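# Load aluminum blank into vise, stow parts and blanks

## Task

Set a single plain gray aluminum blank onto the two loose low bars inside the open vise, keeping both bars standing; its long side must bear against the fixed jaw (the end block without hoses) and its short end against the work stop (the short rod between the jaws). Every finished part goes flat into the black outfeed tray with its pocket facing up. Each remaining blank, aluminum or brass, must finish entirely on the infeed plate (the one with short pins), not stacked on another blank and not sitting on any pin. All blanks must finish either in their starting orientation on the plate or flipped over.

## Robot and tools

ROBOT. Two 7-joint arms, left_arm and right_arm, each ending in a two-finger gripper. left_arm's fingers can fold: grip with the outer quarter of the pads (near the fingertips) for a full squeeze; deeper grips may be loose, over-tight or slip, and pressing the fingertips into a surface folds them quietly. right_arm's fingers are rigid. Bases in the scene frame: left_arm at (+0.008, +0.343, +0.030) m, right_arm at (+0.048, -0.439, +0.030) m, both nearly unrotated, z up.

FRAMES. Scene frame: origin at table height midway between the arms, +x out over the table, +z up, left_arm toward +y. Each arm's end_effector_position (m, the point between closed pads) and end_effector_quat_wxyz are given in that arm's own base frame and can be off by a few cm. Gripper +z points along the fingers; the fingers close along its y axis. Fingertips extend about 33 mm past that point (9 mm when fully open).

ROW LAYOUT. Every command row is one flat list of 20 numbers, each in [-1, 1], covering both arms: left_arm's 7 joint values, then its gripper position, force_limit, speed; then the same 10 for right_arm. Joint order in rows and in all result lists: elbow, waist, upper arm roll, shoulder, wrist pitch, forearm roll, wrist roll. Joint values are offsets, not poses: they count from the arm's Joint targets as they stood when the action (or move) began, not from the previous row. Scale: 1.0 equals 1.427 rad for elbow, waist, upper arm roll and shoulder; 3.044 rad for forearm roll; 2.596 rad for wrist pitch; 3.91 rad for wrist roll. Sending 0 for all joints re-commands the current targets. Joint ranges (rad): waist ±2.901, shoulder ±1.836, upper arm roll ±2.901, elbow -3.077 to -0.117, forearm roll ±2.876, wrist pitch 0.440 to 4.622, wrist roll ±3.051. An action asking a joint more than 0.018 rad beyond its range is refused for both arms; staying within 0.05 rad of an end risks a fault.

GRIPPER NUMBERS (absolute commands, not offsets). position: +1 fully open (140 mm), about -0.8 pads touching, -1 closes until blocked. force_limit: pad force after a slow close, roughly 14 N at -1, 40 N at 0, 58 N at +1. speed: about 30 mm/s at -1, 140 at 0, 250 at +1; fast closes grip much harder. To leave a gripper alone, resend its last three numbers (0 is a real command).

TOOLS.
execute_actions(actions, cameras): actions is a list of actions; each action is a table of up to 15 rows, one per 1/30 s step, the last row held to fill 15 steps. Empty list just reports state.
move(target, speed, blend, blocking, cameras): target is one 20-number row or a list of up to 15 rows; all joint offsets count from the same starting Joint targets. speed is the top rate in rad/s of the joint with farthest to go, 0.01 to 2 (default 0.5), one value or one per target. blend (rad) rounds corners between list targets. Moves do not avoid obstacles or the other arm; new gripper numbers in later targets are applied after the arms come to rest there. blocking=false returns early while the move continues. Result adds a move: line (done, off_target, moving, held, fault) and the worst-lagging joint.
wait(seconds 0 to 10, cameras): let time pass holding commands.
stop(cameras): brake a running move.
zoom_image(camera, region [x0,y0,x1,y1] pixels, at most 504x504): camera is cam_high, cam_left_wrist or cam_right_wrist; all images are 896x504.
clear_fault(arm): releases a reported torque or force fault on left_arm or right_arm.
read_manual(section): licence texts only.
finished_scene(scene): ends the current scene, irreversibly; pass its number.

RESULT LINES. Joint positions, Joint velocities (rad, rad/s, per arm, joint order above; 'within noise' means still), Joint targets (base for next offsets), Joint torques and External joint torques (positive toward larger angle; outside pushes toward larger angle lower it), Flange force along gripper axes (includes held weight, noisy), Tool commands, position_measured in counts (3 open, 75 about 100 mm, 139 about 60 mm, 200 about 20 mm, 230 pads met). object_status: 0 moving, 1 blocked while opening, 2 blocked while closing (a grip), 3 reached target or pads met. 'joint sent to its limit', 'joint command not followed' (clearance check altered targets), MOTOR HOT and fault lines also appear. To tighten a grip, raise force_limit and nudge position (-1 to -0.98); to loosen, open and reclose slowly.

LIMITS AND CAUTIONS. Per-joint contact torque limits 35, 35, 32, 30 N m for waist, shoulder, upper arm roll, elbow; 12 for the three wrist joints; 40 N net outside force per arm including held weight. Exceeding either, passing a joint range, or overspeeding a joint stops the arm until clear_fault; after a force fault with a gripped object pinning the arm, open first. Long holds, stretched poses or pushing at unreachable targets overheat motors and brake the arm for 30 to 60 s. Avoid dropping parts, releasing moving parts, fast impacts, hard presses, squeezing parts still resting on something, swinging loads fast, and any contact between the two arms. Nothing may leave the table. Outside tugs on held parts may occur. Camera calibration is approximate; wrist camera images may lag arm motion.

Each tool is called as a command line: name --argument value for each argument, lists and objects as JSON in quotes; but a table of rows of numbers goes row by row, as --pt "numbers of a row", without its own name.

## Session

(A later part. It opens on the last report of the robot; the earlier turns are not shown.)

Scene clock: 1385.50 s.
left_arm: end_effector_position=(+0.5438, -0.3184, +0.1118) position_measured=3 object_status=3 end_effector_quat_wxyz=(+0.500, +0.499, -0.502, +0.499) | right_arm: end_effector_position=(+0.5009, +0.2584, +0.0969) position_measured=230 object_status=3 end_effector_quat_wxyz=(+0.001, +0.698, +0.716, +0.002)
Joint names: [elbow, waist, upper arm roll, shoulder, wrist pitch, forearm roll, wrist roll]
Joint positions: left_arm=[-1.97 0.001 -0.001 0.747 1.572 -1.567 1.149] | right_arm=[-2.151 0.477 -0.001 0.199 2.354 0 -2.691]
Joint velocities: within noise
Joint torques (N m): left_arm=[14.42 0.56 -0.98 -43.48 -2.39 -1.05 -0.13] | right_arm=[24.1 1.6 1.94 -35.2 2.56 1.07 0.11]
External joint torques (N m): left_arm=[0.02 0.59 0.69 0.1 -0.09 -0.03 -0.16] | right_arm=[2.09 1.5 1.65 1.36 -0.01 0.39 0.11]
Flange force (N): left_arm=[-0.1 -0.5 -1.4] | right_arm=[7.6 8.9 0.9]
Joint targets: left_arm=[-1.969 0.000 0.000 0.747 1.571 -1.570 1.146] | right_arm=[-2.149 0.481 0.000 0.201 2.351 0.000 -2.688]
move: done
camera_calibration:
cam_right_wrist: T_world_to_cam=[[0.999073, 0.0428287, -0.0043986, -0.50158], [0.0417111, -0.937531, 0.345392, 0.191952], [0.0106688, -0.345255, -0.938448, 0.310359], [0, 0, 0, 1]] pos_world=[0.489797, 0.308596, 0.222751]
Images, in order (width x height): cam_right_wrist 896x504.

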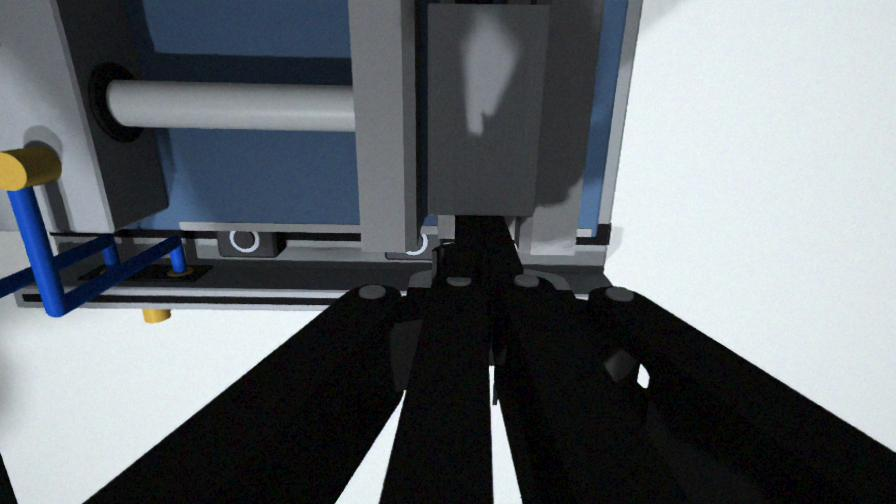

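move --pt "0 0 0 0 0 0 0 1 -0.05 0 -0.018179 -0.018394 0 -0.014022 0.002132 0 -0.006697 -0.85 -1.0 -1.0" --pt "0 0 0 0 0 0 0 1 -0.05 0 0.013594 -0.018394 0 -0.070100 -0.046159 0 -0.006697 -0.85 -1.0 -1.0" --pt "0 0 0 0 0 0 0 1 -0.05 0 0.141938 -0.018394 0 -0.146898 -0.158924 0 -0.006697 -0.85 -1.0 -1.0" --speed '[0.04, 0.1, 0.2]'

zoom_image --camera "cam_left_wrist" --region '[370, 190, 490, 310]'

zoom_image --camera "cam_high" --region '[350, 150, 600, 400]'

Scene clock: 1408.20 s.
left_arm: end_effector_position=(+0.5438, -0.3184, +0.1119) position_measured=3 object_status=3 end_effector_quat_wxyz=(+0.500, +0.499, -0.502, +0.499) | right_arm: end_effector_position=(+0.5004, +0.2449, +0.2701) position_measured=230 object_status=3 end_effector_quat_wxyz=(+0.001, +0.698, +0.716, +0.002)
Joint names: [elbow, waist, upper arm roll, shoulder, wrist pitch, forearm roll, wrist roll]
Joint positions: left_arm=[-1.97 0.001 -0.001 0.747 1.572 -1.567 1.149] | right_arm=[-1.948 0.456 -0.001 -0.008 1.944 0 -2.711]
Joint velocities: left_arm=[within noise] | right_arm=[-0.002 0 0 -0.001 -0.004 0.002 0]
Joint torques (N m): left_arm=[14.41 0.58 -0.99 -43.46 -2.39 -1.05 -0.15] | right_arm=[26.41 -0.72 0.76 -31.84 2.36 0.92 -0.23]
External joint torques (N m): left_arm=[0.04 0.76 0.8 0.06 -0.07 -0.04 -0.18] | right_arm=[1.74 -0.68 0.8 0.32 -0.21 0.03 -0.23]
Flange force (N): left_arm=[0.0 -0.6 -1.6] | right_arm=[2.9 6.9 -3.8]
Joint targets: left_arm=[-1.969 0.000 0.000 0.747 1.571 -1.570 1.146] | right_arm=[-1.947 0.455 0.000 -0.008 1.939 0.000 -2.714]
move: done
camera_calibration:
cam_left_wrist: T_world_to_cam=[[-0.999988, 0.00397294, -0.00282045, 0.552393], [0.00400495, 0.340576, -0.940209, 0.219528], [-0.00277482, -0.940209, -0.340588, -0.116892], [0, 0, 0, 1]] pos_world=[0.551183, -0.186864, 0.168148]
cam_right_wrist: T_world_to_cam=[[0.999132, 0.0415186, -0.00344337, -0.499794], [0.0401582, -0.93779, 0.344872, 0.120517], [0.0110894, -0.344711, -0.938643, 0.46798], [0, 0, 0, 1]] pos_world=[0.489331, 0.295088, 0.395982]

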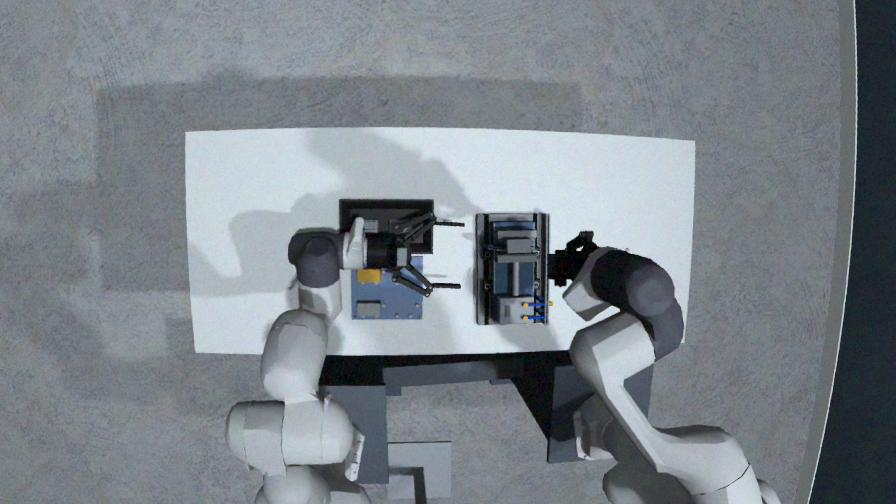

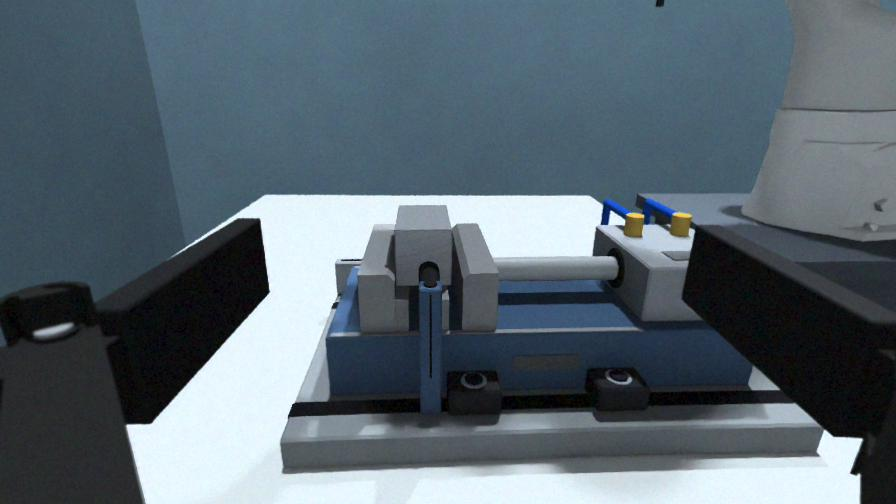

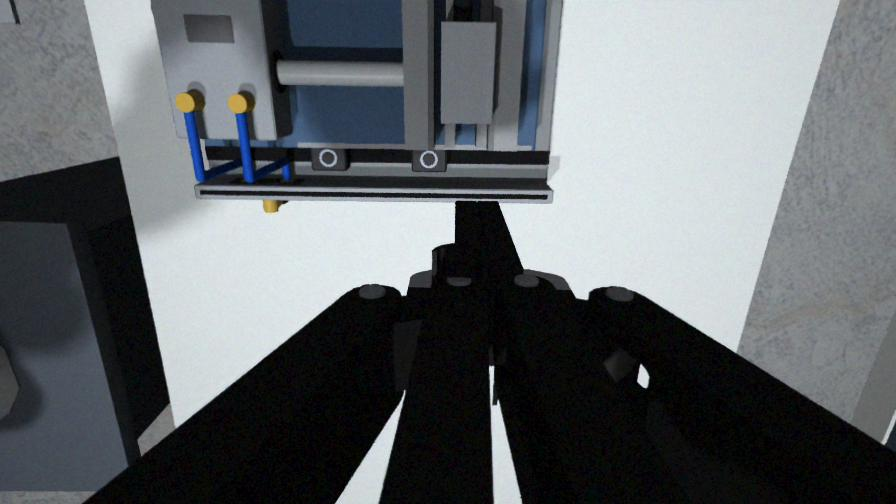

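Scaled by 4.200 from the camera's 896x504 image, which has a finer 1280x720 frame.

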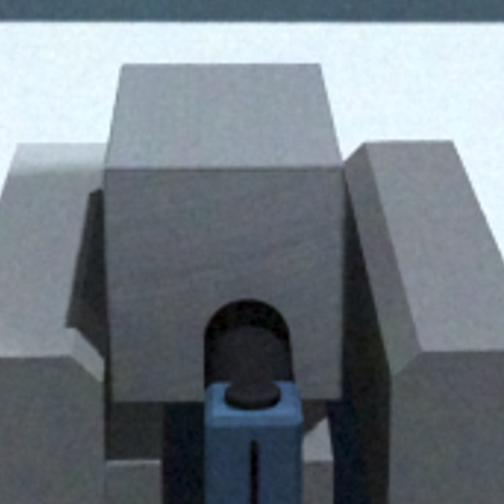

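Scaled by 2.016 from the camera's 896x504 image, which has a finer 1280x720 frame.

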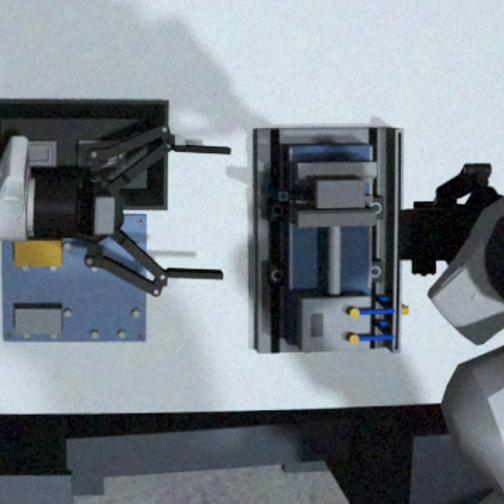

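move --pt "0 0 0 -0.313245 0 0 0 1 -0.05 0 0 0 0 0 0 0 0 -0.85 -1.0 -1.0" --pt "-0.254380 0.280308 0 -0.745620 0.171032 0.515769 0.027621 1 -0.05 0 0 0 0 0 0 0 0 -0.85 -1.0 -1.0" --speed '[0.4, 0.6]' --blend '[0.1, 0]'

zoom_image --camera "cam_high" --region '[330, 170, 580, 350]'

Scene clock: 1426.20 s.
left_arm: end_effector_position=(+0.4145, +0.1731, +0.2489) position_measured=3 object_status=3 end_effector_quat_wxyz=(-0.002, -0.353, +0.936, -0.002) | right_arm: end_effector_position=(+0.5002, +0.2447, +0.2701) position_measured=230 object_status=3 end_effector_quat_wxyz=(+0.001, +0.698, +0.716, +0.002)
Joint names: [elbow, waist, upper arm roll, shoulder, wrist pitch, forearm roll, wrist roll]
Joint positions: left_arm=[-2.331 0.399 0 -0.314 2.012 -0.005 1.249] | right_arm=[-1.948 0.456 -0.001 -0.008 1.943 0 -2.711]
Joint velocities: left_arm=[0 -0.001 -0.001 0 0.004 0.004 0.005] | right_arm=[within noise]
Joint torques (N m): left_arm=[24.13 1.01 0.6 -21.45 2.77 1.09 0.19] | right_arm=[26.34 -0.66 0.74 -31.87 2.35 0.92 -0.21]
External joint torques (N m): left_arm=[-0.12 0.93 0.8 -0.45 0.33 0.39 0.19] | right_arm=[1.53 -0.59 0.81 0.49 -0.23 0.03 -0.21]
Flange force (N): left_arm=[0.9 2.8 0.8] | right_arm=[2.9 6.6 -3.4]
Joint targets: left_arm=[-2.332 0.400 0.000 -0.316 2.015 0.000 1.254] | right_arm=[-1.947 0.455 0.000 -0.008 1.939 0.000 -2.714]
move: done; blend cut to 0 rad at target 1
camera_calibration:
cam_left_wrist: T_world_to_cam=[[-0.66045, 0.750868, -0.00166424, 0.151184], [0.707722, 0.623237, 0.332723, -0.475905], [0.250869, 0.218569, -0.943023, 0.235799], [0, 0, 0, 1]] pos_world=[0.377504, 0.131544, 0.38096]
cam_right_wrist: T_world_to_cam=[[0.999124, 0.04161, -0.00444286, -0.499245], [0.040584, -0.937621, 0.345283, 0.120012], [0.0102015, -0.345161, -0.938488, 0.468403], [0, 0, 0, 1]] pos_world=[0.489159, 0.294974, 0.395935]

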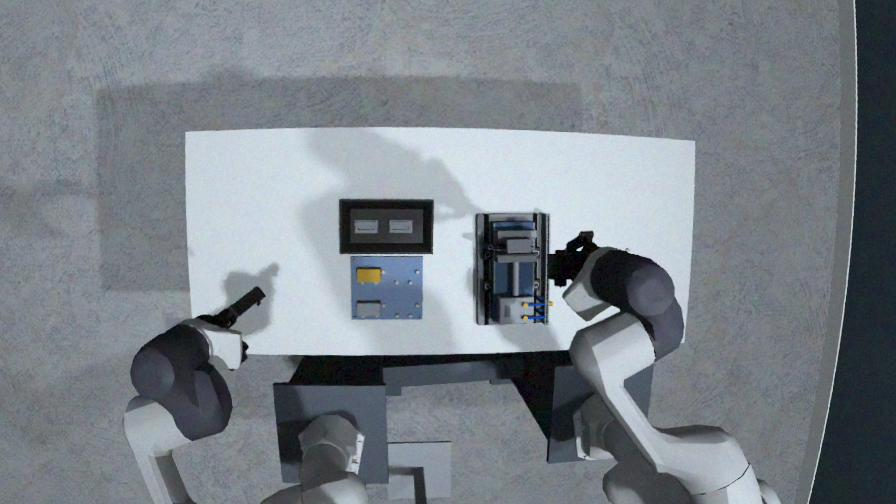

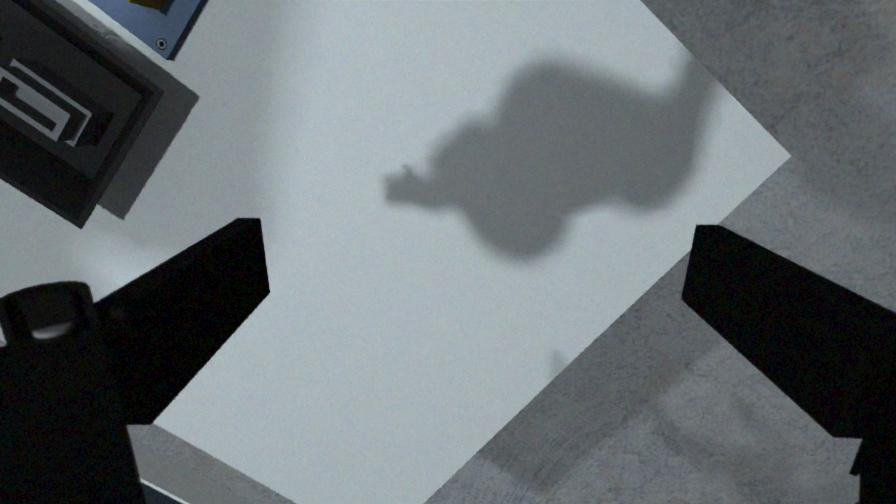

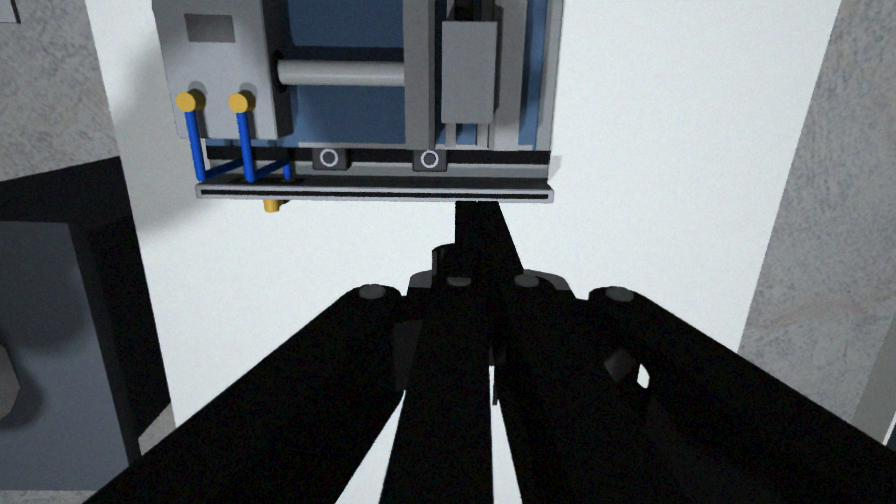

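Scaled by 2.016 from the camera's 896x504 image, which has a finer 1280x720 frame.

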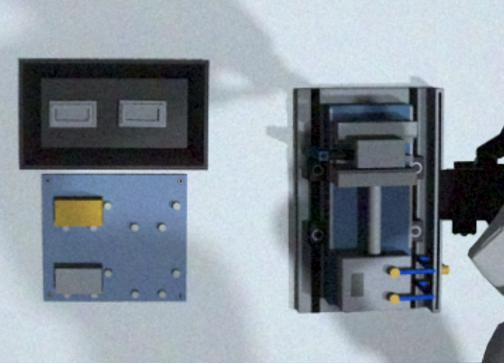

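zoom_image --camera "cam_high" --region '[330, 190, 450, 330]'

zoom_image --camera "cam_high" --region '[470, 200, 560, 290]'

zoom_image --camera "cam_right_wrist" --region '[390, 0, 560, 170]'

Scaled by 3.600 from the camera's 896x504 image, which has a finer 1280x720 frame.

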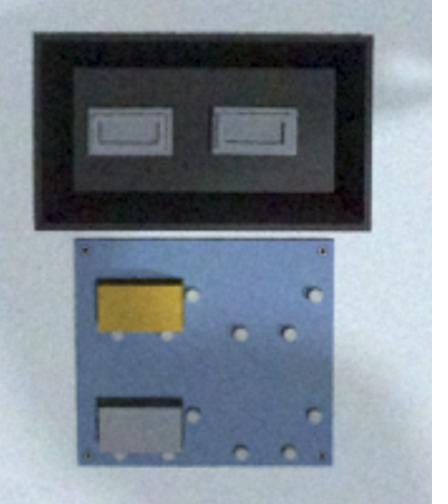

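Scaled by 5.600 from the camera's 896x504 image, which has a finer 1280x720 frame.

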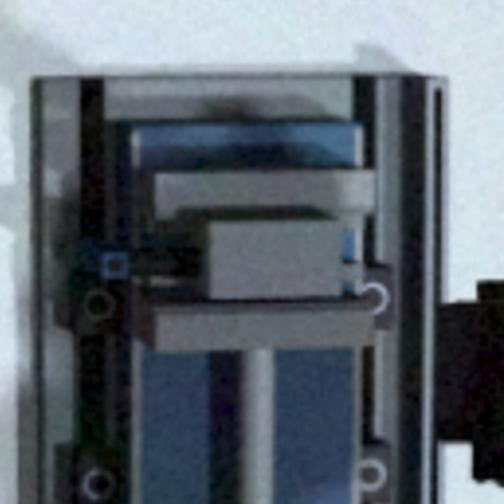

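Scaled by 2.965 from the camera's 896x504 image, which has a finer 1280x720 frame.

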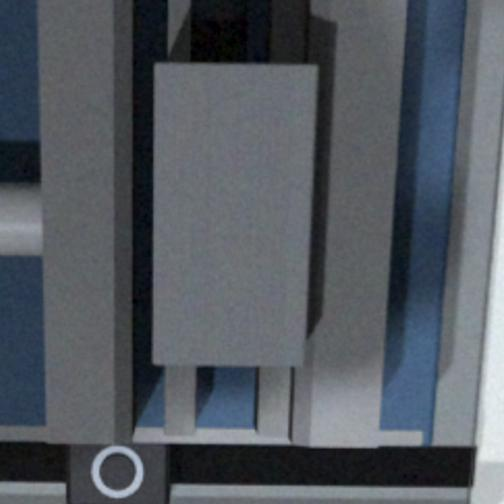

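finished_scene --scene 1

The scene is finished: the task was done.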